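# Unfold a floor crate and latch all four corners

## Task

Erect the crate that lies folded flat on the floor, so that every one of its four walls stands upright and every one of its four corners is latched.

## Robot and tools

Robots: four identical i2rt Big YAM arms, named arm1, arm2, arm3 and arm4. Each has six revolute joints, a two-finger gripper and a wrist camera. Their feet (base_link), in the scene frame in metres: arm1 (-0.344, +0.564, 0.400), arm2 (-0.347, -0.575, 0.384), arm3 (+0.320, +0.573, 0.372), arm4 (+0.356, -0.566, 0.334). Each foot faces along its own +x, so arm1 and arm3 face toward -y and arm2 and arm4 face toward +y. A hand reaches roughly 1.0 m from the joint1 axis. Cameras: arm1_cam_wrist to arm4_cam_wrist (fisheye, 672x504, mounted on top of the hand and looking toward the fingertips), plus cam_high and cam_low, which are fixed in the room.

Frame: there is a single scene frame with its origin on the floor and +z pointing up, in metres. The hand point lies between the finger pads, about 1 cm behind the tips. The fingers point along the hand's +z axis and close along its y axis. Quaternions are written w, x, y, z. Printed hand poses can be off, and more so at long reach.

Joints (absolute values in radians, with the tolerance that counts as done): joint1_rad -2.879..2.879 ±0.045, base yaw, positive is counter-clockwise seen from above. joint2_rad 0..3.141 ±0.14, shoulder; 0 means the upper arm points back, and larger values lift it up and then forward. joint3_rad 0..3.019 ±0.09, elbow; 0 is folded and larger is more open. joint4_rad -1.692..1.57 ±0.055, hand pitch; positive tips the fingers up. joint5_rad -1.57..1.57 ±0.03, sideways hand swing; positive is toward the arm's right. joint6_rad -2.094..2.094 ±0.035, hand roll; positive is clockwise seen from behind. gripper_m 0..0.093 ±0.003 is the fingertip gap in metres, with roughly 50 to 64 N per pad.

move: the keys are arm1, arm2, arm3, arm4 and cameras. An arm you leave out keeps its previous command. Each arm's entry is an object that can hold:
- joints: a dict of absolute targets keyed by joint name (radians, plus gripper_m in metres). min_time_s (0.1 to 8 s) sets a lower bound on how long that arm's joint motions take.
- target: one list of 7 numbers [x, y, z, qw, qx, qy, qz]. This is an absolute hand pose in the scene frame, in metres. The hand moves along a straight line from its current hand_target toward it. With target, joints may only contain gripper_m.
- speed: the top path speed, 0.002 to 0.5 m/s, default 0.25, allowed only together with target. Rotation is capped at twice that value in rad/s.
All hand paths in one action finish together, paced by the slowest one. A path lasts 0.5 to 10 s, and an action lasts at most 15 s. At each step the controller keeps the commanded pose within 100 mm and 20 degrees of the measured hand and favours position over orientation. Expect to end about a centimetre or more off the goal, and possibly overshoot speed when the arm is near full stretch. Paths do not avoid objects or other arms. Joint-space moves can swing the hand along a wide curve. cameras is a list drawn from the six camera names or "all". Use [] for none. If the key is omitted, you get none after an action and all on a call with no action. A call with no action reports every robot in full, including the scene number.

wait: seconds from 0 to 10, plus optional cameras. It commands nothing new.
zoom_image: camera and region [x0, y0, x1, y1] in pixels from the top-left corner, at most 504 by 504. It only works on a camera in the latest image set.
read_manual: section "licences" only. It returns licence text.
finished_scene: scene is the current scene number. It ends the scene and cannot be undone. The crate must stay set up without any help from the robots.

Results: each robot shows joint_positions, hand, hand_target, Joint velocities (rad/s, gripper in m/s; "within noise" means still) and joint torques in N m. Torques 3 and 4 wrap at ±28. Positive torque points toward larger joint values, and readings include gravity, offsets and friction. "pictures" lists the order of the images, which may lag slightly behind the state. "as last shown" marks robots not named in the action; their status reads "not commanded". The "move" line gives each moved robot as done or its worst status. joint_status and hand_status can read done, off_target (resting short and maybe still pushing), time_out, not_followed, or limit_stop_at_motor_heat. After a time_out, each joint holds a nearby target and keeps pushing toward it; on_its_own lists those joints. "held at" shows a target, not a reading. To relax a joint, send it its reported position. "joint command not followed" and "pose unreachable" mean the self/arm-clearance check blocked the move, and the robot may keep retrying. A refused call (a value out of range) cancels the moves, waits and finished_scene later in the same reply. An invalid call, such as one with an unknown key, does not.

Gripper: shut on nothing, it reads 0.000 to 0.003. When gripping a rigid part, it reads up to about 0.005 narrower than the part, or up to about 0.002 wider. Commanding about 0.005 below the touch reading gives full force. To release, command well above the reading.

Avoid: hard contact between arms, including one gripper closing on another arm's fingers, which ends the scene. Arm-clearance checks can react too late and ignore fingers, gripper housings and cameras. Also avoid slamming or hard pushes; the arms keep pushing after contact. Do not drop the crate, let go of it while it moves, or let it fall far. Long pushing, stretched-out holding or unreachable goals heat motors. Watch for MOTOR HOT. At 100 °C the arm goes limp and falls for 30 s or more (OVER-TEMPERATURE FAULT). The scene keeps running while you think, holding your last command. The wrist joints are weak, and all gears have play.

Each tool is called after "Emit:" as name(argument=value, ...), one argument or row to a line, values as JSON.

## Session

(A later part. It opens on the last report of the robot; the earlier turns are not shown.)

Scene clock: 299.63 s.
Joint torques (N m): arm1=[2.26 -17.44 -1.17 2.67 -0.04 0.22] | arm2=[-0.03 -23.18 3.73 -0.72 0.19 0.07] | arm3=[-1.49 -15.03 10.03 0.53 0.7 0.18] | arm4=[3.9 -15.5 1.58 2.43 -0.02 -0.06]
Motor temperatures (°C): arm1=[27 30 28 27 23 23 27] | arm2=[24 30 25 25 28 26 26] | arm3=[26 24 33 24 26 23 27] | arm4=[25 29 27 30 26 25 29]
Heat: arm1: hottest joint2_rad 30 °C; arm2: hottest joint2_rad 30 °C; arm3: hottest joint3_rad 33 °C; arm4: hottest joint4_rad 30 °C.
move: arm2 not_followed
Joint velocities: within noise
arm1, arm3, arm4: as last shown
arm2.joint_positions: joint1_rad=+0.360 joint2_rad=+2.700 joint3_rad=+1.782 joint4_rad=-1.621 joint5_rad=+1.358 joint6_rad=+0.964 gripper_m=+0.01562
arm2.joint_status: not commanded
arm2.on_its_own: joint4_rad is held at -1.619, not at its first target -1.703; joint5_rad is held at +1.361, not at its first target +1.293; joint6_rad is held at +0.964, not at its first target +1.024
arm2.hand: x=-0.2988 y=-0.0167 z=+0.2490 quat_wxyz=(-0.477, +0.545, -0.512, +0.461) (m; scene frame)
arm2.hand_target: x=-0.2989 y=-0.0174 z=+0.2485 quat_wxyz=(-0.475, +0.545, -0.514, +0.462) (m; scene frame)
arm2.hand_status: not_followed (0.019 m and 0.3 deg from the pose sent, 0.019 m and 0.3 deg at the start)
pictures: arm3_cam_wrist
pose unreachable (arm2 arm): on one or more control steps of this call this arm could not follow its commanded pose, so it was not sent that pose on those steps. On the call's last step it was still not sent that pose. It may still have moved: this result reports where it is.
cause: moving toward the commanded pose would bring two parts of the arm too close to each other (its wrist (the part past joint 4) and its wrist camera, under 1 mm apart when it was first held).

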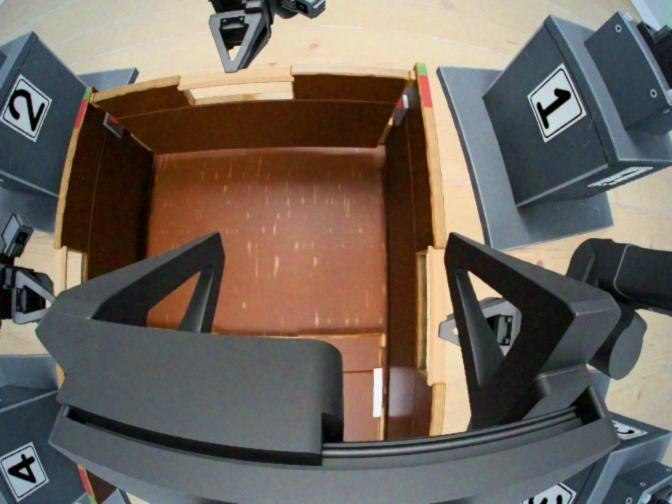

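Emit:
move(
  arm2={"joints": {"joint1_rad": 0.31}, "min_time_s": 1.0},
  cameras=["arm3_cam_wrist", "arm2_cam_wrist"],
)

Emit:
zoom_image(
  camera="arm3_cam_wrist",
  region=[370, 50, 470, 150],
)

Emit:
zoom_image(
  camera="arm3_cam_wrist",
  region=[180, 0, 330, 110],
)

Scene clock: 302.77 s.
Joint torques (N m): arm1=[2.78 -17.61 -1.17 2.44 -0.05 0.24] | arm2=[-2.78 -23.12 3.74 -0.8 0.2 0.07] | arm3=[-1.08 -14.56 10.04 0.76 0.74 0.18] | arm4=[3.9 -15.56 1.58 2.41 -0.02 -0.06]
Motor temperatures (°C): arm1=[27 30 28 27 23 23 27] | arm2=[24 30 25 25 28 26 26] | arm3=[26 24 33 24 26 23 27] | arm4=[25 29 27 30 26 25 29]
Heat: arm1: hottest joint2_rad 30 °C; arm2: hottest joint2_rad 30 °C; arm3: hottest joint3_rad 33 °C; arm4: hottest joint4_rad 30 °C.
move: arm2 done
Joint velocities: within noise
arm1, arm3, arm4: as last shown
arm2.joint_positions: joint1_rad=+0.351 joint2_rad=+2.700 joint3_rad=+1.782 joint4_rad=-1.618 joint5_rad=+1.361 joint6_rad=+0.964 gripper_m=+0.01562
arm2.joint_status: all done
arm2.on_its_own: joint4_rad is held at -1.619, not at its first target -1.703; joint5_rad is held at +1.361, not at its first target +1.293; joint6_rad is held at +0.964, not at its first target +1.024
arm2.hand: x=-0.2937 y=-0.0165 z=+0.2490 quat_wxyz=(-0.477, +0.542, -0.514, +0.462) (m; scene frame)
arm2.hand_target: x=-0.2766 y=-0.0192 z=+0.2487 quat_wxyz=(-0.467, +0.535, -0.524, +0.471) (m; scene frame)
arm2.hand_status: not commanded
pictures: arm2_cam_wrist, arm3_cam_wrist

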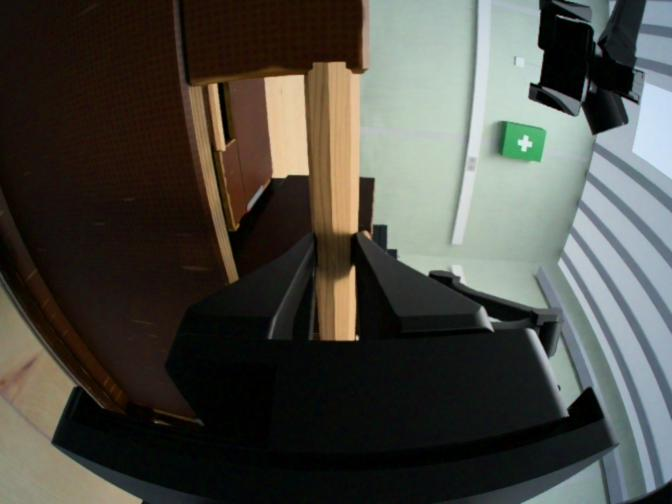

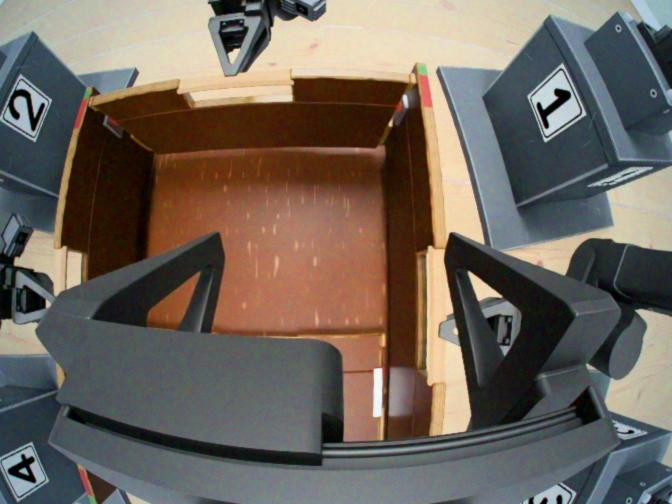

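Scaled by 5.040 from the camera's 672x504 image, which has a finer 960x720 frame.

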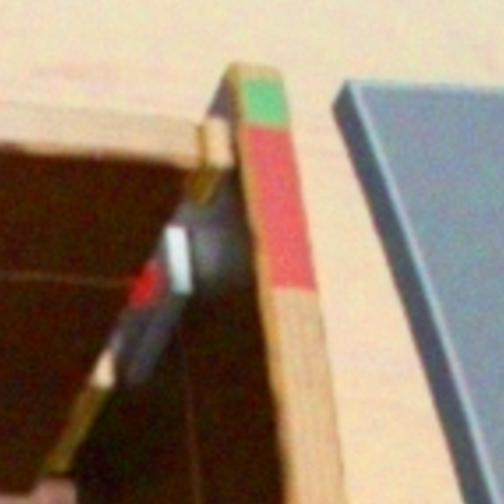

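Scaled by 3.360 from the camera's 672x504 image, which has a finer 960x720 frame.

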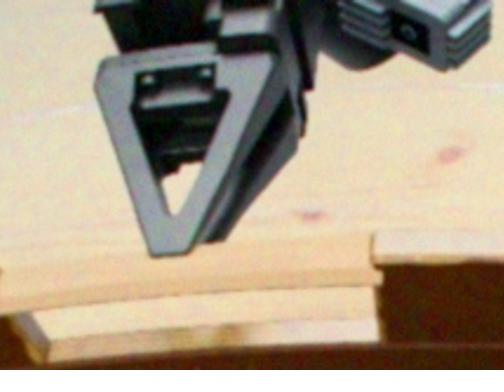

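Emit:
move(
  arm2={"joints": {"joint1_rad": 0.44}, "min_time_s": 1.5},
  cameras=["arm3_cam_wrist", "arm2_cam_wrist"],
)

Emit:
zoom_image(
  camera="arm3_cam_wrist",
  region=[370, 50, 470, 150],
)

Emit:
zoom_image(
  camera="arm3_cam_wrist",
  region=[50, 70, 160, 170],
)

Scene clock: 311.23 s.
Joint torques (N m): arm1=[2.32 -17.32 -1.06 2.43 -0.04 0.24] | arm2=[4.54 -23.06 4.07 -0.62 0.19 0.07] | arm3=[-1.55 -15.44 10.04 0.62 0.7 0.17] | arm4=[3.84 -15.5 1.58 2.43 -0.02 -0.06]
Motor temperatures (°C): arm1=[27 30 28 27 23 23 27] | arm2=[24 29 25 25 27 26 26] | arm3=[26 24 33 24 26 23 27] | arm4=[24 29 27 30 26 25 29]
Heat: arm1: hottest joint2_rad 30 °C; arm2: hottest joint2_rad 29 °C; arm3: hottest joint3_rad 33 °C; arm4: hottest joint4_rad 30 °C.
move: arm2 time_out
Joint velocities: within noise
arm1.joint_positions: joint1_rad=+0.896 joint2_rad=+2.653 joint3_rad=+0.884 joint4_rad=+1.557 joint5_rad=+1.140 joint6_rad=-1.383 gripper_m=+0.01678
arm1.joint_status: not commanded
arm1.hand: x=-0.0170 y=+0.2089 z=+0.2430 quat_wxyz=(+0.027, -0.021, -0.735, +0.677) (m; scene frame)
arm1.hand_target: x=-0.0082 y=+0.2214 z=+0.2411 quat_wxyz=(+0.011, -0.009, -0.736, +0.677) (m; scene frame)
arm1.hand_status: not commanded
arm2.joint_positions: joint1_rad=+0.379 joint2_rad=+2.700 joint3_rad=+1.777 joint4_rad=-1.624 joint5_rad=+1.364 joint6_rad=+0.964 gripper_m=+0.01530
arm2.joint_status: joint1_rad time_out (moved +0.028 of +0.089)
arm2.on_its_own: joint1_rad reads +0.379 and still pushes toward +0.440 since a time_out; joint4_rad is held at -1.619, not at its first target -1.703; joint5_rad is held at +1.361, not at its first target +1.293; joint6_rad is held at +0.964, not at its first target +1.024
arm2.hand: x=-0.3086 y=-0.0168 z=+0.2492 quat_wxyz=(-0.482, +0.552, -0.503, +0.459) (m; scene frame)
arm2.hand_target: x=-0.3376 y=-0.0143 z=+0.2491 quat_wxyz=(-0.493, +0.563, -0.493, +0.444) (m; scene frame)
arm2.hand_status: not commanded
arm3, arm4: as last shown
pictures: arm2_cam_wrist, arm3_cam_wrist

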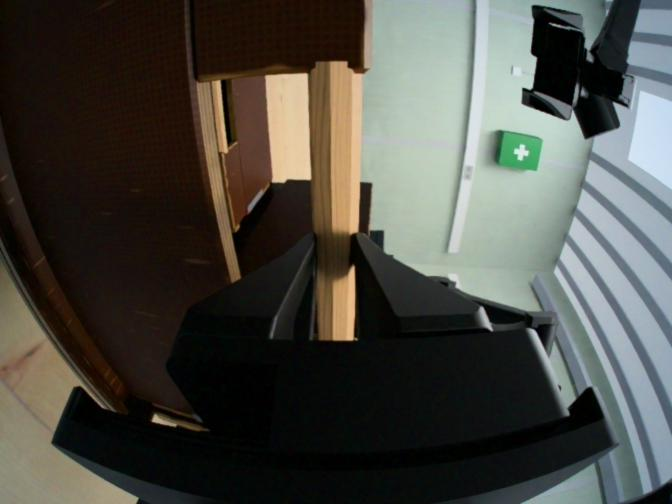

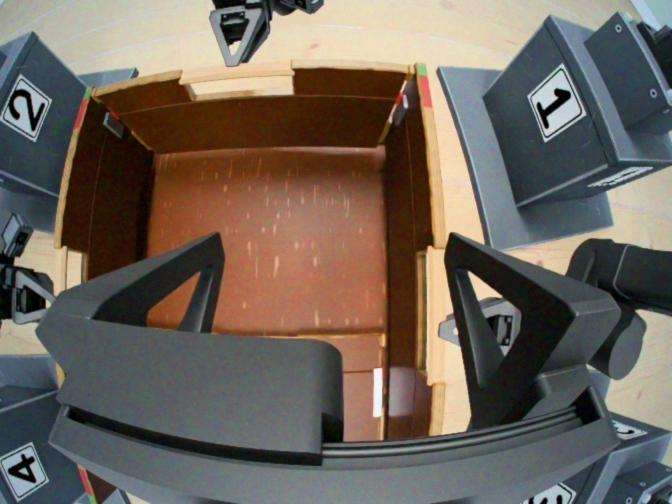

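Scaled by 5.040 from the camera's 672x504 image, which has a finer 960x720 frame.

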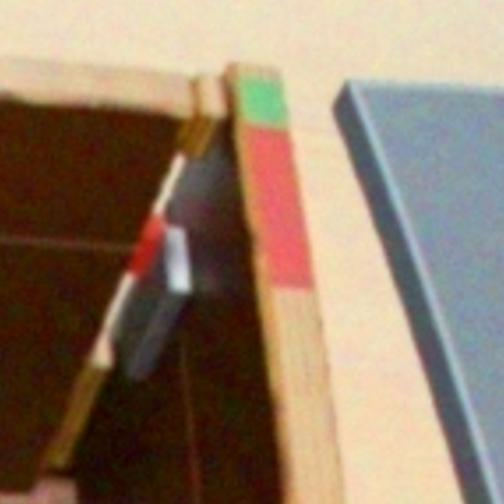

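Scaled by 4.582 from the camera's 672x504 image, which has a finer 960x720 frame.

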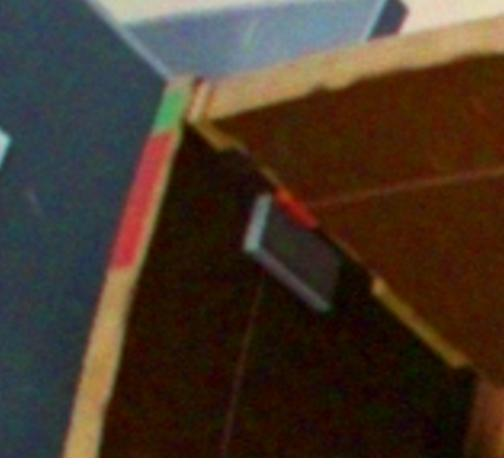

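Emit:
move(
  arm2={"joints": {"joint1_rad": 0.275}, "min_time_s": 1.5},
  cameras=["arm3_cam_wrist"],
)

Emit:
zoom_image(
  camera="arm3_cam_wrist",
  region=[370, 50, 470, 150],
)

Emit:
zoom_image(
  camera="arm3_cam_wrist",
  region=[50, 70, 160, 170],
)

Scene clock: 320.93 s.
Joint torques (N m): arm1=[2.55 -17.38 -1.2 2.69 -0.07 0.21] | arm2=[-7.82 -23.12 4.07 -0.65 0.19 0.07] | arm3=[-1.08 -14.92 10.17 0.75 0.71 0.17] | arm4=[3.9 -15.5 1.58 2.41 -0.02 -0.06]
Motor temperatures (°C): arm1=[27 30 28 27 23 23 27] | arm2=[24 29 25 25 27 26 26] | arm3=[26 25 33 24 26 23 27] | arm4=[24 29 27 30 26 25 29]
Heat: arm1: hottest joint2_rad 30 °C; arm2: hottest joint2_rad 29 °C; arm3: hottest joint3_rad 33 °C; arm4: hottest joint4_rad 30 °C.
move: arm2 time_out
Joint velocities: within noise
arm1, arm3: as last shown
arm2.joint_positions: joint1_rad=+0.373 joint2_rad=+2.700 joint3_rad=+1.777 joint4_rad=-1.622 joint5_rad=+1.363 joint6_rad=+0.964 gripper_m=+0.01530
arm2.joint_status: joint1_rad time_out (moved -0.006 of -0.104)
arm2.on_its_own: joint1_rad reads +0.373 and still pushes toward +0.275 since a time_out; joint4_rad is held at -1.619, not at its first target -1.703; joint5_rad is held at +1.361, not at its first target +1.293; joint6_rad is held at +0.964, not at its first target +1.024
arm2.hand: x=-0.3052 y=-0.0172 z=+0.2489 quat_wxyz=(-0.480, +0.550, -0.505, +0.460) (m; scene frame)
arm2.hand_target: x=-0.2578 y=-0.0215 z=+0.2489 quat_wxyz=(-0.460, +0.525, -0.533, +0.478) (m; scene frame)
arm2.hand_status: not commanded
arm4.joint_positions: joint1_rad=+0.924 joint2_rad=+2.473 joint3_rad=+0.866 joint4_rad=+1.473 joint5_rad=+1.160 joint6_rad=-1.440 gripper_m=+0.01690
arm4.joint_status: not commanded
arm4.hand: x=-0.0192 y=-0.2132 z=+0.2452 quat_wxyz=(-0.688, +0.726, -0.015, +0.008) (m; scene frame)
arm4.hand_target: x=-0.0283 y=-0.2238 z=+0.2443 quat_wxyz=(-0.690, +0.724, -0.001, +0.002) (m; scene frame)
arm4.hand_status: not commanded
pictures: arm3_cam_wrist

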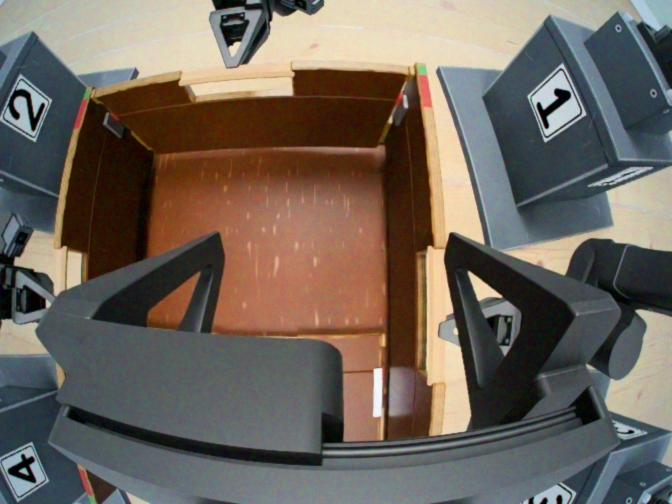

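Scaled by 5.040 from the camera's 672x504 image, which has a finer 960x720 frame.

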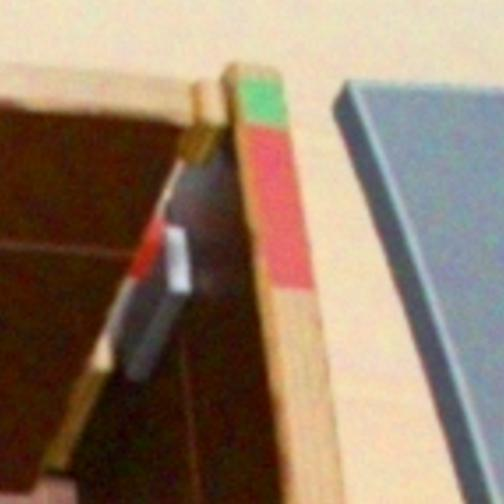

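Scaled by 4.582 from the camera's 672x504 image, which has a finer 960x720 frame.

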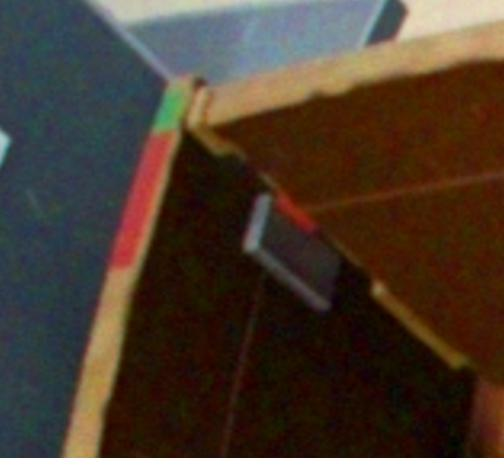

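Emit:
move(
  arm2={"joints": {"joint1_rad": 0.372}, "min_time_s": 1.0},
  cameras=[],
)

Emit:
move(
  arm2={"joints": {"gripper_m": 0.05}},
  cameras=["arm2_cam_wrist", "arm3_cam_wrist"],
)

Emit:
zoom_image(
  camera="arm3_cam_wrist",
  region=[370, 50, 470, 150],
)

Scene clock: 324.17 s.
Joint torques (N m): arm1=[2.55 -17.55 -1.21 2.55 -0.05 0.2] | arm2=[-0.32 -23.06 4.05 -0.62 0.19 0.07] | arm3=[-1.08 -14.74 10.14 0.58 0.68 0.16] | arm4=[3.9 -15.5 1.58 2.41 -0.02 -0.06]
Motor temperatures (°C): arm1=[27 30 28 27 23 23 27] | arm2=[24 29 25 25 27 26 26] | arm3=[26 25 33 24 26 23 27] | arm4=[24 29 27 30 26 25 29]
Heat: arm1: hottest joint2_rad 30 °C; arm2: hottest joint2_rad 29 °C; arm3: hottest joint3_rad 33 °C; arm4: hottest joint4_rad 30 °C.
move: arm2 done
Joint velocities: within noise
arm1, arm3, arm4: as last shown
arm2.joint_positions: joint1_rad=+0.374 joint2_rad=+2.700 joint3_rad=+1.777 joint4_rad=-1.624 joint5_rad=+1.364 joint6_rad=+0.964 gripper_m=+0.01530
arm2.joint_status: all done
arm2.on_its_own: joint4_rad is held at -1.619, not at its first target -1.703; joint5_rad is held at +1.361, not at its first target +1.293; joint6_rad is held at +0.964, not at its first target +1.024
arm2.hand: x=-0.3061 y=-0.0170 z=+0.2492 quat_wxyz=(-0.481, +0.550, -0.504, +0.460) (m; scene frame)
arm2.hand_target: x=-0.3050 y=-0.0158 z=+0.2492 quat_wxyz=(-0.480, +0.548, -0.509, +0.459) (m; scene frame)
arm2.hand_status: not commanded
pictures: none
No camera images: "cameras" was empty.

Scene clock: 324.83 s.
Joint torques (N m): arm1=[2.55 -17.67 -1.03 2.59 -0.03 0.19] | arm2=[-0.62 -22.77 4.08 -0.64 0.29 0.07] | arm3=[-1.61 -14.92 10.18 0.54 0.68 0.17] | arm4=[3.84 -15.56 1.58 2.43 -0.02 -0.05]
Motor temperatures (°C): arm1=[27 30 28 27 23 23 27] | arm2=[24 29 25 25 27 26 26] | arm3=[26 25 33 24 26 23 27] | arm4=[24 29 27 30 26 25 29]
Heat: arm1: hottest joint2_rad 30 °C; arm2: hottest joint2_rad 29 °C; arm3: hottest joint3_rad 33 °C; arm4: hottest joint4_rad 30 °C.
move: arm2 done
Joint velocities: within noise
arm1, arm3, arm4: as last shown
arm2.joint_positions: joint1_rad=+0.366 joint2_rad=+2.700 joint3_rad=+1.777 joint4_rad=-1.624 joint5_rad=+1.355 joint6_rad=+0.964 gripper_m=+0.04982
arm2.joint_status: all done
arm2.on_its_own: joint4_rad is held at -1.619, not at its first target -1.703; joint5_rad is held at +1.361, not at its first target +1.293; joint6_rad is held at +0.964, not at its first target +1.024
arm2.hand: x=-0.3018 y=-0.0186 z=+0.2483 quat_wxyz=(-0.476, +0.548, -0.509, +0.463) (m; scene frame)
arm2.hand_target: x=-0.3008 y=-0.0170 z=+0.2488 quat_wxyz=(-0.476, +0.546, -0.513, +0.461) (m; scene frame)
arm2.hand_status: not commanded
pictures: arm2_cam_wrist, arm3_cam_wrist

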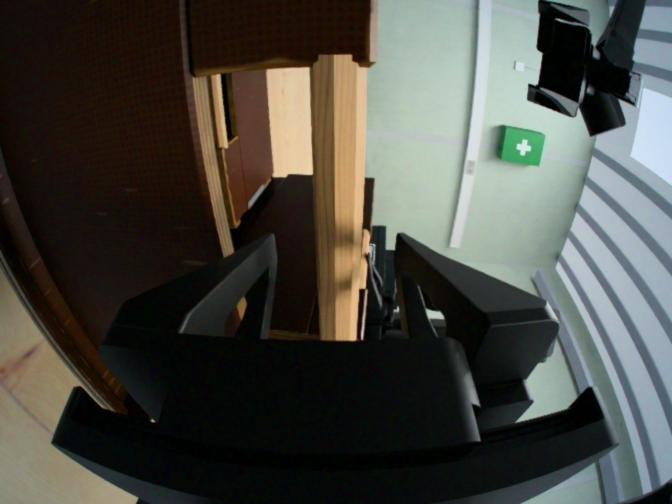

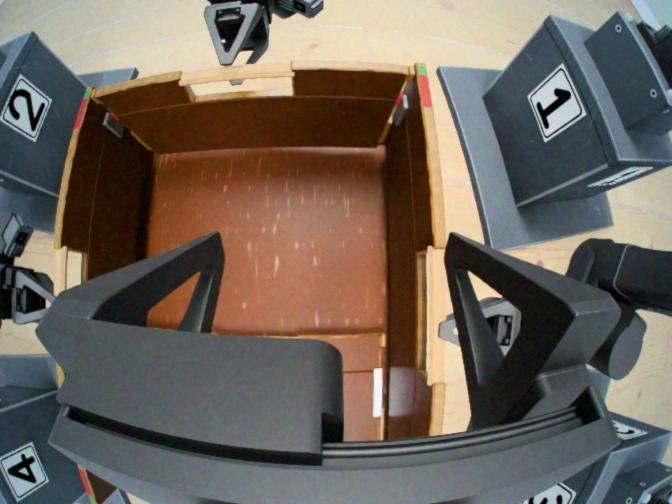

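Scaled by 5.040 from the camera's 672x504 image, which has a finer 960x720 frame.

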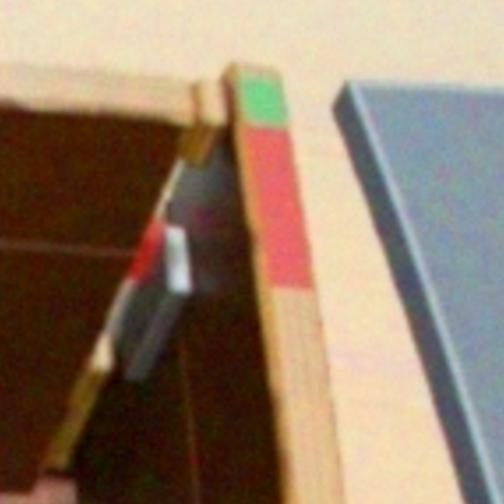

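Emit:
move(
  arm2={"joints": {"joint1_rad": 0.62}, "min_time_s": 1.5},
  cameras=["arm3_cam_wrist", "cam_low", "cam_high"],
)

Emit:
zoom_image(
  camera="cam_low",
  region=[220, 170, 480, 380],
)

Emit:
zoom_image(
  camera="cam_high",
  region=[250, 220, 420, 420],
)

Scene clock: 329.30 s.
Joint torques (N m): arm1=[2.67 -17.67 -1.18 2.41 -0.01 0.23] | arm2=[-0.32 -23.12 4.04 -0.64 0.29 0.07] | arm3=[-1.08 -15.03 10.04 0.75 0.67 0.16] | arm4=[3.9 -15.5 1.58 2.43 -0.02 -0.06]
Motor temperatures (°C): arm1=[27 30 28 27 23 23 27] | arm2=[24 29 25 25 27 26 26] | arm3=[26 25 33 24 26 23 27] | arm4=[24 29 27 30 26 25 29]
Heat: arm1: hottest joint2_rad 30 °C; arm2: hottest joint2_rad 29 °C; arm3: hottest joint3_rad 33 °C; arm4: hottest joint4_rad 30 °C.
move: arm2 done
Joint velocities: within noise
arm1, arm3, arm4: as last shown
arm2.joint_positions: joint1_rad=+0.626 joint2_rad=+2.700 joint3_rad=+1.777 joint4_rad=-1.624 joint5_rad=+1.355 joint6_rad=+0.964 gripper_m=+0.04989
arm2.joint_status: all done
arm2.on_its_own: joint4_rad is held at -1.619, not at its first target -1.703; joint5_rad is held at +1.361, not at its first target +1.293; joint6_rad is held at +0.964, not at its first target +1.024
arm2.hand: x=-0.4459 y=-0.0258 z=+0.2482 quat_wxyz=(-0.532, +0.609, -0.434, +0.397) (m; scene frame)
arm2.hand_target: x=-0.4461 y=-0.0240 z=+0.2487 quat_wxyz=(-0.532, +0.608, -0.438, +0.395) (m; scene frame)
arm2.hand_status: not commanded
pictures: arm3_cam_wrist, cam_high, cam_low

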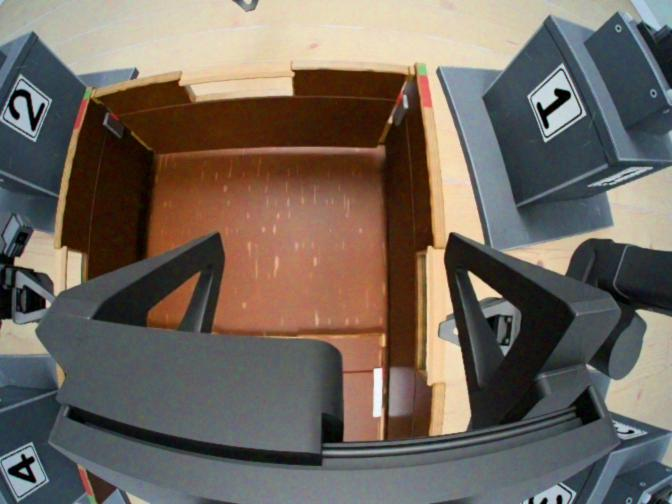

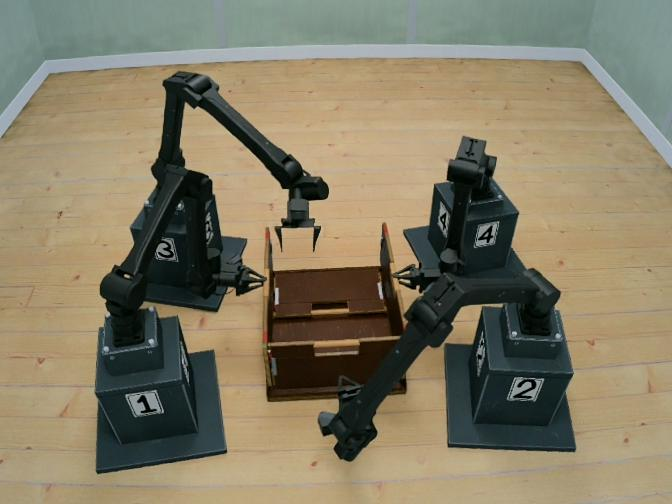

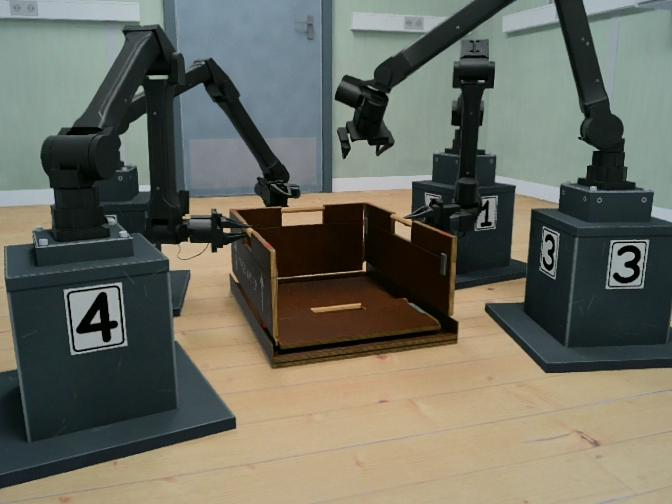

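Scaled by 1.938 from the camera's 672x504 image, which has a finer 960x720 frame.

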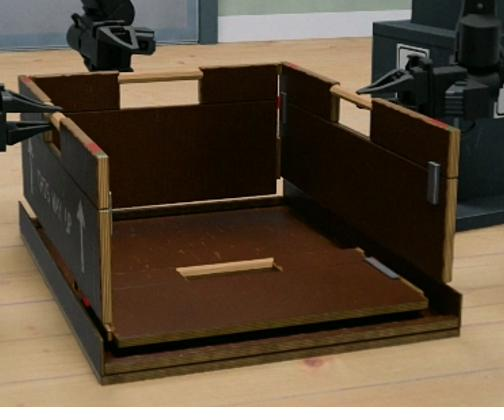

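Scaled by 2.520 from the camera's 672x504 image, which has a finer 960x720 frame.

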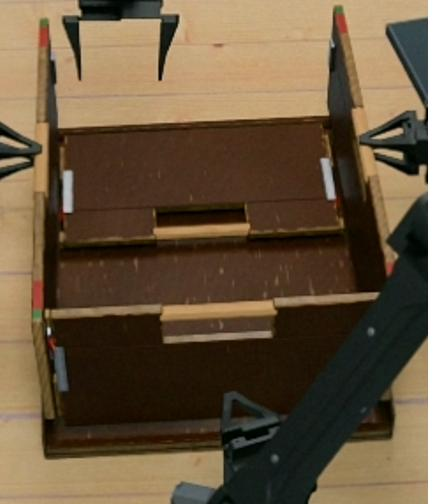

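Emit:
move(
  arm3={"target": [0.03, 0.0, 0.2, 0.183, 0.683, 0.683, -0.183], "speed": 0.25, "joints": {"gripper_m": 0.05}},
  cameras=["arm3_cam_wrist", "cam_high"],
)

Scene clock: 343.17 s.
Joint torques (N m): arm1=[2.14 -18.08 -1.1 2.63 -0.05 0.17] | arm2=[-0.15 -23.12 4.05 -0.64 0.29 0.07] | arm3=[-1.38 -16.21 6.84 0.8 -0.18 -0.04] | arm4=[3.9 -15.56 1.58 2.43 -0.02 -0.06]
Motor temperatures (°C): arm1=[27 30 28 27 23 23 27] | arm2=[24 30 25 25 27 26 25] | arm3=[26 25 33 24 26 23 27] | arm4=[24 29 27 30 26 25 29]
Heat: arm1: hottest joint2_rad 30 °C; arm2: hottest joint2_rad 30 °C; arm3: hottest joint3_rad 33 °C; arm4: hottest joint4_rad 30 °C.
move: arm3 off_target
Joint velocities: within noise
arm1, arm4: as last shown
arm2.joint_positions: joint1_rad=+0.621 joint2_rad=+2.700 joint3_rad=+1.777 joint4_rad=-1.624 joint5_rad=+1.355 joint6_rad=+0.964 gripper_m=+0.04989
arm2.joint_status: not commanded
arm2.on_its_own: joint4_rad is held at -1.619, not at its first target -1.703; joint5_rad is held at +1.361, not at its first target +1.293; joint6_rad is held at +0.964, not at its first target +1.024
arm2.hand: x=-0.4434 y=-0.0253 z=+0.2482 quat_wxyz=(-0.531, +0.608, -0.435, +0.399) (m; scene frame)
arm2.hand_target: x=-0.4436 y=-0.0236 z=+0.2487 quat_wxyz=(-0.531, +0.607, -0.439, +0.396) (m; scene frame)
arm2.hand_status: not commanded
arm3.joint_positions: joint1_rad=-0.310 joint2_rad=+2.265 joint3_rad=+1.262 joint4_rad=-0.092 joint5_rad=-0.245 joint6_rad=-0.459 gripper_m=+0.05012
arm3.joint_status: all done
arm3.hand: x=+0.0396 y=+0.0049 z=+0.2109 quat_wxyz=(-0.182, -0.685, -0.680, +0.189) (m; scene frame)
arm3.hand_target: x=+0.0296 y=+0.0024 z=+0.2012 quat_wxyz=(-0.181, -0.686, -0.680, +0.186) (m; scene frame)
arm3.hand_status: off_target (0.015 m and 0.8 deg from the pose sent, 0.277 m and 89.6 deg at the start)
pictures: arm3_cam_wrist, cam_high

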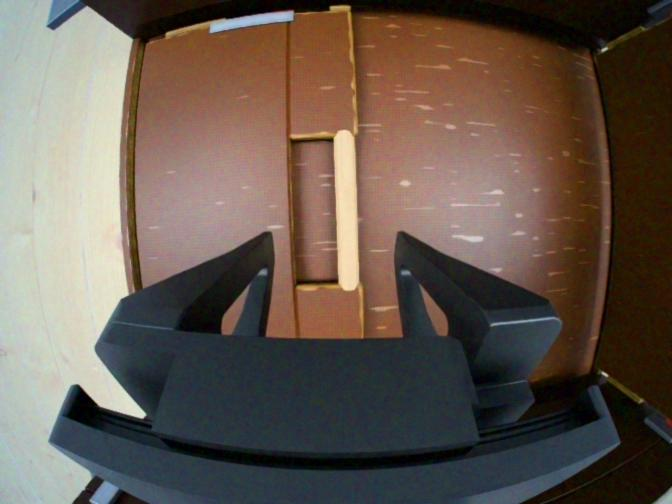

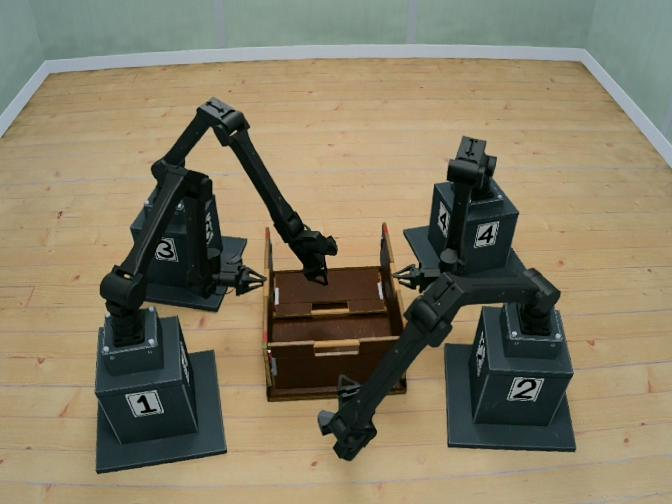

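Emit:
move(
  arm3={"target": [0.0155, -0.02, 0.095, 0.183, 0.683, 0.683, -0.183], "speed": 0.15},
  cameras=["arm3_cam_wrist"],
)

Scene clock: 348.10 s.
Joint torques (N m): arm1=[2.61 -17.67 -1.21 2.67 -0.06 0.25] | arm2=[-0.21 -23.12 4.05 -0.64 0.3 0.07] | arm3=[-1.44 -17.44 6.04 1.63 -0.21 -0.05] | arm4=[3.9 -15.5 1.58 2.43 -0.02 -0.06]
Motor temperatures (°C): arm1=[27 30 28 27 23 23 27] | arm2=[24 30 25 25 27 26 25] | arm3=[26 25 33 24 26 23 27] | arm4=[24 29 26 30 26 25 29]
Heat: arm1: hottest joint2_rad 30 °C; arm2: hottest joint2_rad 30 °C; arm3: hottest joint3_rad 33 °C; arm4: hottest joint4_rad 30 °C.
move: arm3 off_target
Joint velocities: within noise
arm1, arm2, arm4: as last shown
arm2.on_its_own: joint4_rad is held at -1.619, not at its first target -1.703; joint5_rad is held at +1.361, not at its first target +1.293; joint6_rad is held at +0.964, not at its first target +1.024
arm3.joint_positions: joint1_rad=-0.313 joint2_rad=+2.536 joint3_rad=+1.457 joint4_rad=-0.043 joint5_rad=-0.254 joint6_rad=-0.471 gripper_m=+0.05012
arm3.joint_status: not commanded
arm3.hand: x=+0.0273 y=-0.0158 z=+0.1054 quat_wxyz=(-0.182, -0.684, -0.684, +0.176) (m; scene frame)
arm3.hand_target: x=+0.0174 y=-0.0182 z=+0.0946 quat_wxyz=(-0.183, -0.683, -0.683, +0.182) (m; scene frame)
arm3.hand_status: off_target (0.016 m and 0.9 deg from the pose sent, 0.121 m and 0.8 deg at the start)
pictures: arm3_cam_wrist

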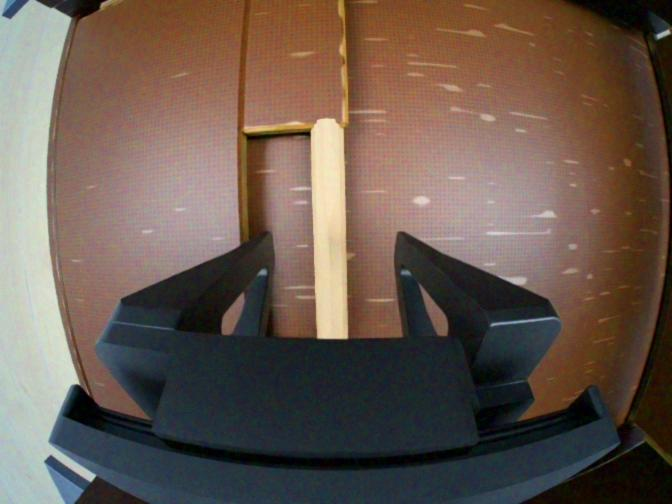

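Emit:
move(
  arm3={"target": [0.018, -0.022, 0.062, 0.183, 0.683, 0.683, -0.183], "speed": 0.1},
  cameras=["arm3_cam_wrist"],
)

Scene clock: 353.20 s.
Joint torques (N m): arm1=[2.73 -17.2 -1.03 2.71 -0.06 0.24] | arm2=[-0.21 -23.12 4.05 -0.64 0.29 0.06] | arm3=[-1.38 -17.08 5.85 1.87 -0.12 0.03] | arm4=[3.9 -15.5 1.59 2.43 -0.02 -0.06]
Motor temperatures (°C): arm1=[27 30 28 27 23 23 27] | arm2=[24 30 25 25 27 26 25] | arm3=[26 26 33 24 26 23 27] | arm4=[24 29 26 30 26 25 29]
Heat: arm1: hottest joint2_rad 30 °C; arm2: hottest joint2_rad 30 °C; arm3: hottest joint3_rad 33 °C; arm4: hottest joint4_rad 30 °C.
move: arm3 off_target
Joint velocities: within noise
arm1, arm2, arm4: as last shown
arm2.on_its_own: joint4_rad is held at -1.619, not at its first target -1.703; joint5_rad is held at +1.361, not at its first target +1.293; joint6_rad is held at +0.964, not at its first target +1.024
arm3.joint_positions: joint1_rad=-0.313 joint2_rad=+2.615 joint3_rad=+1.509 joint4_rad=-0.017 joint5_rad=-0.254 joint6_rad=-0.471 gripper_m=+0.05012
arm3.joint_status: not commanded
arm3.hand: x=+0.0261 y=-0.0180 z=+0.0729 quat_wxyz=(-0.182, -0.684, -0.684, +0.176) (m; scene frame)
arm3.hand_target: x=+0.0184 y=-0.0212 z=+0.0626 quat_wxyz=(-0.183, -0.683, -0.683, +0.183) (m; scene frame)
arm3.hand_status: off_target (0.014 m and 0.9 deg from the pose sent, 0.045 m and 0.9 deg at the start)
pictures: arm3_cam_wrist

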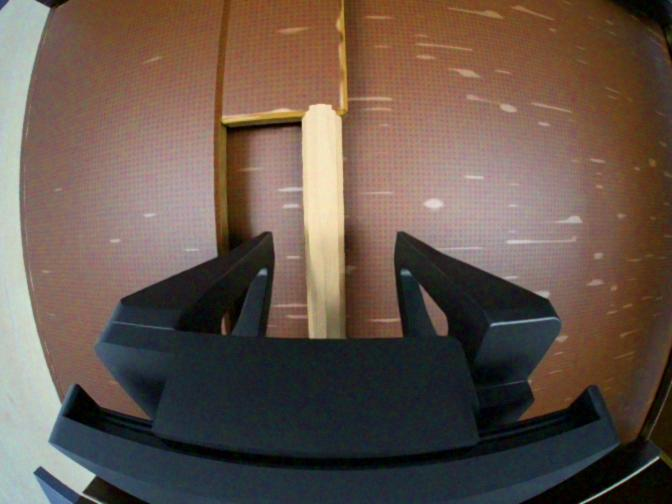

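Emit:
move(
  arm3={"target": [0.0215, -0.022, 0.045, 0.183, 0.683, 0.683, -0.183], "speed": 0.06},
  cameras=["arm3_cam_wrist", "cam_low"],
)

Emit:
zoom_image(
  camera="cam_low",
  region=[220, 170, 480, 380],
)

Scene clock: 356.03 s.
Joint torques (N m): arm1=[2.49 -17.32 -1.1 2.63 -0.08 0.18] | arm2=[-0.21 -23.06 4.07 -0.64 0.29 0.07] | arm3=[-0.73 -17.67 5.56 1.94 -0.04 0.07] | arm4=[3.9 -15.5 1.58 2.43 -0.02 -0.06]
Motor temperatures (°C): arm1=[27 30 28 27 23 23 27] | arm2=[24 30 25 25 27 26 25] | arm3=[26 26 33 24 26 23 27] | arm4=[24 29 26 30 26 25 29]
Heat: arm1: hottest joint2_rad 30 °C; arm2: hottest joint2_rad 30 °C; arm3: hottest joint3_rad 33 °C; arm4: hottest joint4_rad 30 °C.
move: arm3 off_target
Joint velocities: within noise
arm1.joint_positions: joint1_rad=+0.896 joint2_rad=+2.653 joint3_rad=+0.884 joint4_rad=+1.557 joint5_rad=+1.140 joint6_rad=-1.383 gripper_m=+0.01678
arm1.joint_status: not commanded
arm1.hand: x=-0.0170 y=+0.2089 z=+0.2430 quat_wxyz=(+0.027, -0.021, -0.735, +0.677) (m; scene frame)
arm1.hand_target: x=-0.0082 y=+0.2214 z=+0.2411 quat_wxyz=(+0.011, -0.009, -0.736, +0.677) (m; scene frame)
arm1.hand_status: not commanded
arm2, arm4: as last shown
arm2.on_its_own: joint4_rad is held at -1.619, not at its first target -1.703; joint5_rad is held at +1.361, not at its first target +1.293; joint6_rad is held at +0.964, not at its first target +1.024
arm3.joint_positions: joint1_rad=-0.313 joint2_rad=+2.650 joint3_rad=+1.529 joint4_rad=+0.002 joint5_rad=-0.254 joint6_rad=-0.471 gripper_m=+0.05012
arm3.joint_status: not commanded
arm3.hand: x=+0.0262 y=-0.0179 z=+0.0578 quat_wxyz=(-0.182, -0.684, -0.684, +0.177) (m; scene frame)
arm3.hand_target: x=+0.0219 y=-0.0212 z=+0.0456 quat_wxyz=(-0.183, -0.683, -0.683, +0.183) (m; scene frame)
arm3.hand_status: off_target (0.014 m and 0.7 deg from the pose sent, 0.029 m and 0.9 deg at the start)
pictures: arm3_cam_wrist, cam_low

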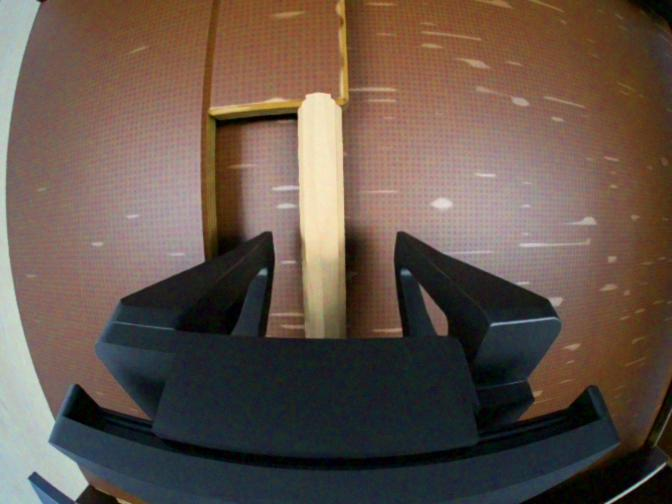

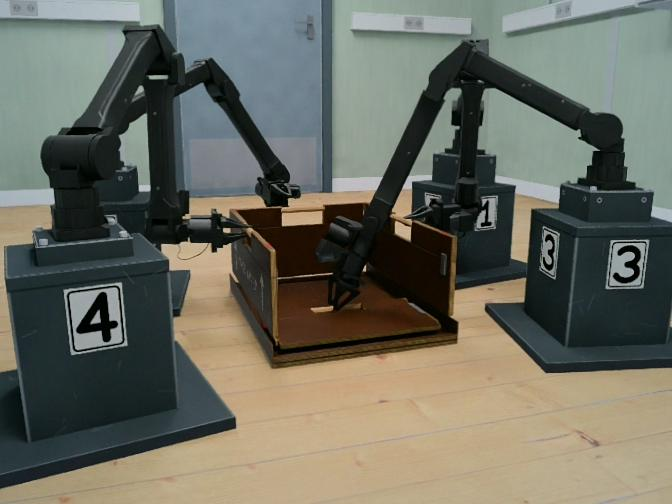

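Scaled by 1.938 from the camera's 672x504 image, which has a finer 960x720 frame.

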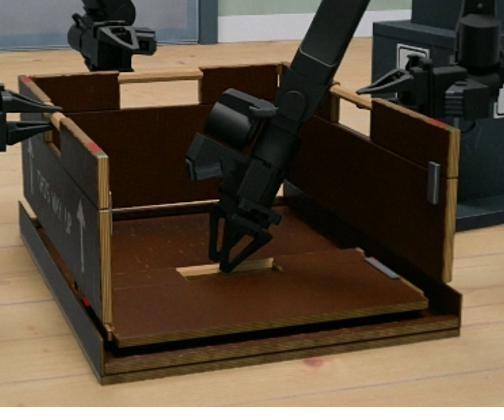

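Emit:
move(
  arm3={"target": [0.0255, -0.022, 0.036, 0.183, 0.683, 0.683, -0.183], "speed": 0.06},
  cameras=["arm3_cam_wrist"],
)

Emit:
move(
  arm3={"joints": {"gripper_m": 0.004}},
  cameras=["arm3_cam_wrist"],
)

Scene clock: 358.13 s.
Joint torques (N m): arm1=[2.2 -17.9 -1.05 2.4 -0.05 0.19] | arm2=[-0.21 -23.12 4.07 -0.64 0.29 0.07] | arm3=[0.44 -17.49 5.63 1.98 0.04 0.12] | arm4=[3.84 -15.5 1.58 2.43 -0.02 -0.05]
Motor temperatures (°C): arm1=[27 30 28 27 23 23 27] | arm2=[24 30 25 25 27 26 25] | arm3=[26 26 33 24 26 23 27] | arm4=[24 29 26 30 26 25 29]
Heat: arm1: hottest joint2_rad 30 °C; arm2: hottest joint2_rad 30 °C; arm3: hottest joint3_rad 33 °C; arm4: hottest joint4_rad 30 °C.
move: arm3 off_target
Joint velocities: within noise
arm1, arm2: as last shown
arm2.on_its_own: joint4_rad is held at -1.619, not at its first target -1.703; joint5_rad is held at +1.361, not at its first target +1.293; joint6_rad is held at +0.964, not at its first target +1.024
arm3.joint_positions: joint1_rad=-0.313 joint2_rad=+2.668 joint3_rad=+1.536 joint4_rad=+0.016 joint5_rad=-0.254 joint6_rad=-0.471 gripper_m=+0.05012
arm3.joint_status: not commanded
arm3.hand: x=+0.0267 y=-0.0171 z=+0.0496 quat_wxyz=(-0.183, -0.683, -0.684, +0.179) (m; scene frame)
arm3.hand_target: x=+0.0258 y=-0.0214 z=+0.0366 quat_wxyz=(-0.183, -0.683, -0.683, +0.183) (m; scene frame)
arm3.hand_status: off_target (0.015 m and 0.5 deg from the pose sent, 0.022 m and 0.7 deg at the start)
arm4.joint_positions: joint1_rad=+0.924 joint2_rad=+2.473 joint3_rad=+0.866 joint4_rad=+1.473 joint5_rad=+1.160 joint6_rad=-1.440 gripper_m=+0.01690
arm4.joint_status: not commanded
arm4.hand: x=-0.0192 y=-0.2132 z=+0.2452 quat_wxyz=(-0.688, +0.726, -0.015, +0.008) (m; scene frame)
arm4.hand_target: x=-0.0283 y=-0.2238 z=+0.2443 quat_wxyz=(-0.690, +0.724, -0.001, +0.002) (m; scene frame)
arm4.hand_status: not commanded
pictures: arm3_cam_wrist

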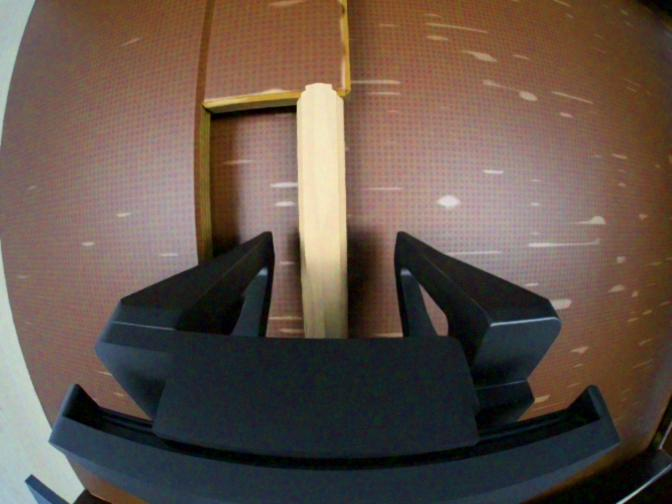

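Scene clock: 358.87 s.
Joint torques (N m): arm1=[2.14 -17.96 -1.1 2.41 -0.06 0.24] | arm2=[-0.15 -23.12 4.05 -0.64 0.29 0.06] | arm3=[-0.21 -17.2 5.59 2.13 0.28 0.11] | arm4=[3.84 -15.5 1.58 2.41 -0.02 -0.06]
Motor temperatures (°C): arm1=[27 30 28 27 23 23 27] | arm2=[24 30 25 25 27 26 25] | arm3=[26 26 33 24 26 23 27] | arm4=[24 29 26 30 26 25 29]
Heat: arm1: hottest joint2_rad 30 °C; arm2: hottest joint2_rad 30 °C; arm3: hottest joint3_rad 33 °C; arm4: hottest joint4_rad 30 °C.
move: arm3 off_target
Joint velocities: within noise
arm1, arm2, arm4: as last shown
arm2.on_its_own: joint4_rad is held at -1.619, not at its first target -1.703; joint5_rad is held at +1.361, not at its first target +1.293; joint6_rad is held at +0.964, not at its first target +1.024
arm3.joint_positions: joint1_rad=-0.311 joint2_rad=+2.668 joint3_rad=+1.538 joint4_rad=+0.013 joint5_rad=-0.270 joint6_rad=-0.481 gripper_m=+0.01616
arm3.joint_status: gripper_m off_target (ended at +0.01619, target +0.00400)
arm3.hand: x=+0.0299 y=-0.0188 z=+0.0504 quat_wxyz=(-0.189, -0.678, -0.688, +0.176) (m; scene frame)
arm3.hand_target: x=+0.0276 y=-0.0229 z=+0.0374 quat_wxyz=(-0.186, -0.678, -0.687, +0.183) (m; scene frame)
arm3.hand_status: not commanded
pictures: arm3_cam_wrist

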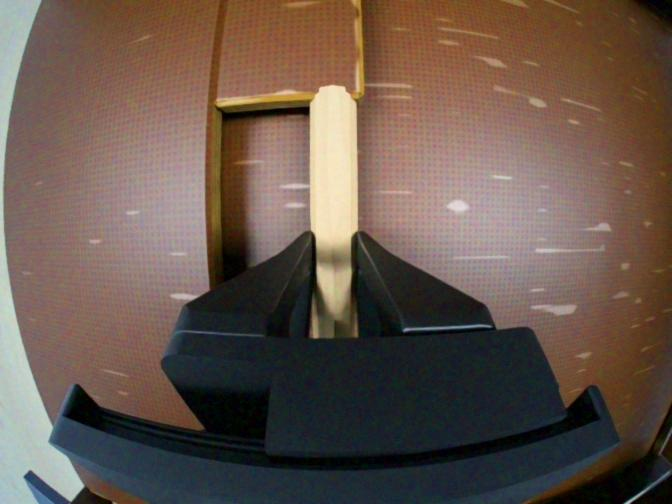

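Emit:
move(
  arm3={"target": [0.042, -0.021, 0.13, 0.0678, 0.6435, 0.7039, -0.2932], "speed": 0.06},
  cameras=["arm3_cam_wrist", "cam_low"],
)

Scene clock: 364.30 s.
Joint torques (N m): arm1=[1.96 -17.61 -1.13 2.54 -0.04 0.19] | arm2=[-0.26 -23.06 4.07 -0.62 0.29 0.06] | arm3=[0.44 -20.42 2.4 2.3 0.7 0.06] | arm4=[3.84 -15.5 1.58 2.43 -0.02 -0.06]
Motor temperatures (°C): arm1=[27 30 28 27 23 23 27] | arm2=[24 30 25 25 27 26 25] | arm3=[26 27 33 24 26 23 27] | arm4=[24 29 26 30 26 25 29]
Heat: arm1: hottest joint2_rad 30 °C; arm2: hottest joint2_rad 30 °C; arm3: hottest joint3_rad 33 °C; arm4: hottest joint4_rad 30 °C.
move: arm3 off_target
Joint velocities: within noise
arm1, arm2, arm4: as last shown
arm2.on_its_own: joint4_rad is held at -1.619, not at its first target -1.703; joint5_rad is held at +1.361, not at its first target +1.293; joint6_rad is held at +0.964, not at its first target +1.024
arm3.joint_positions: joint1_rad=-0.213 joint2_rad=+2.499 joint3_rad=+1.332 joint4_rad=+0.178 joint5_rad=+0.039 joint6_rad=-0.528 gripper_m=+0.01616
arm3.joint_status: not commanded
arm3.hand: x=+0.0436 y=-0.0166 z=+0.1151 quat_wxyz=(-0.070, -0.647, -0.706, +0.278) (m; scene frame)
arm3.hand_target: x=+0.0462 y=-0.0228 z=+0.1286 quat_wxyz=(-0.067, -0.641, -0.707, +0.292) (m; scene frame)
arm3.hand_status: off_target (0.016 m and 1.8 deg from the pose sent, 0.081 m and 19.8 deg at the start)
pictures: arm3_cam_wrist, cam_low

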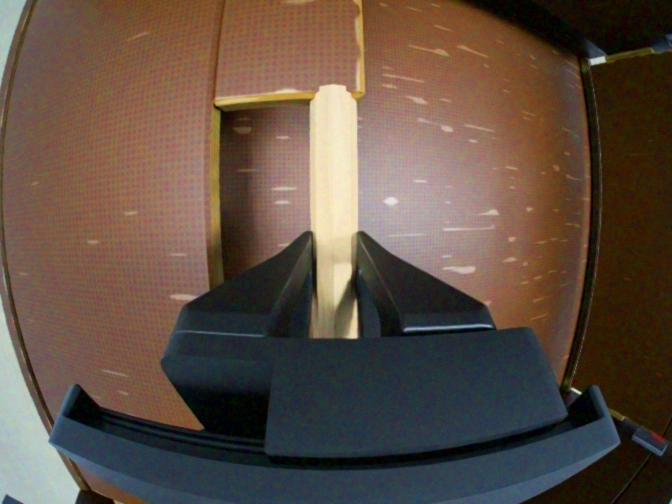

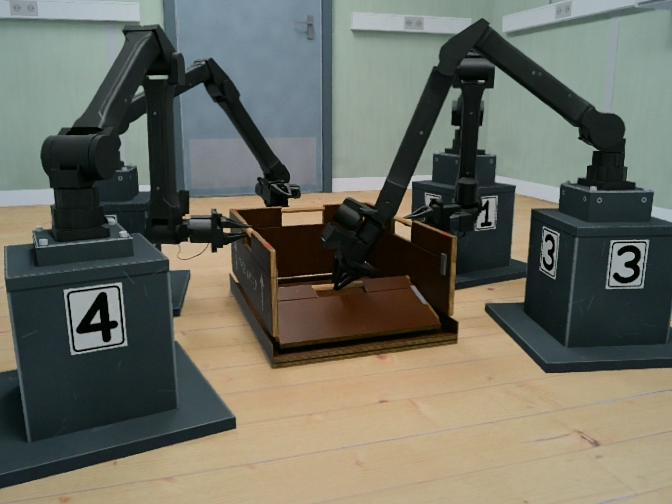

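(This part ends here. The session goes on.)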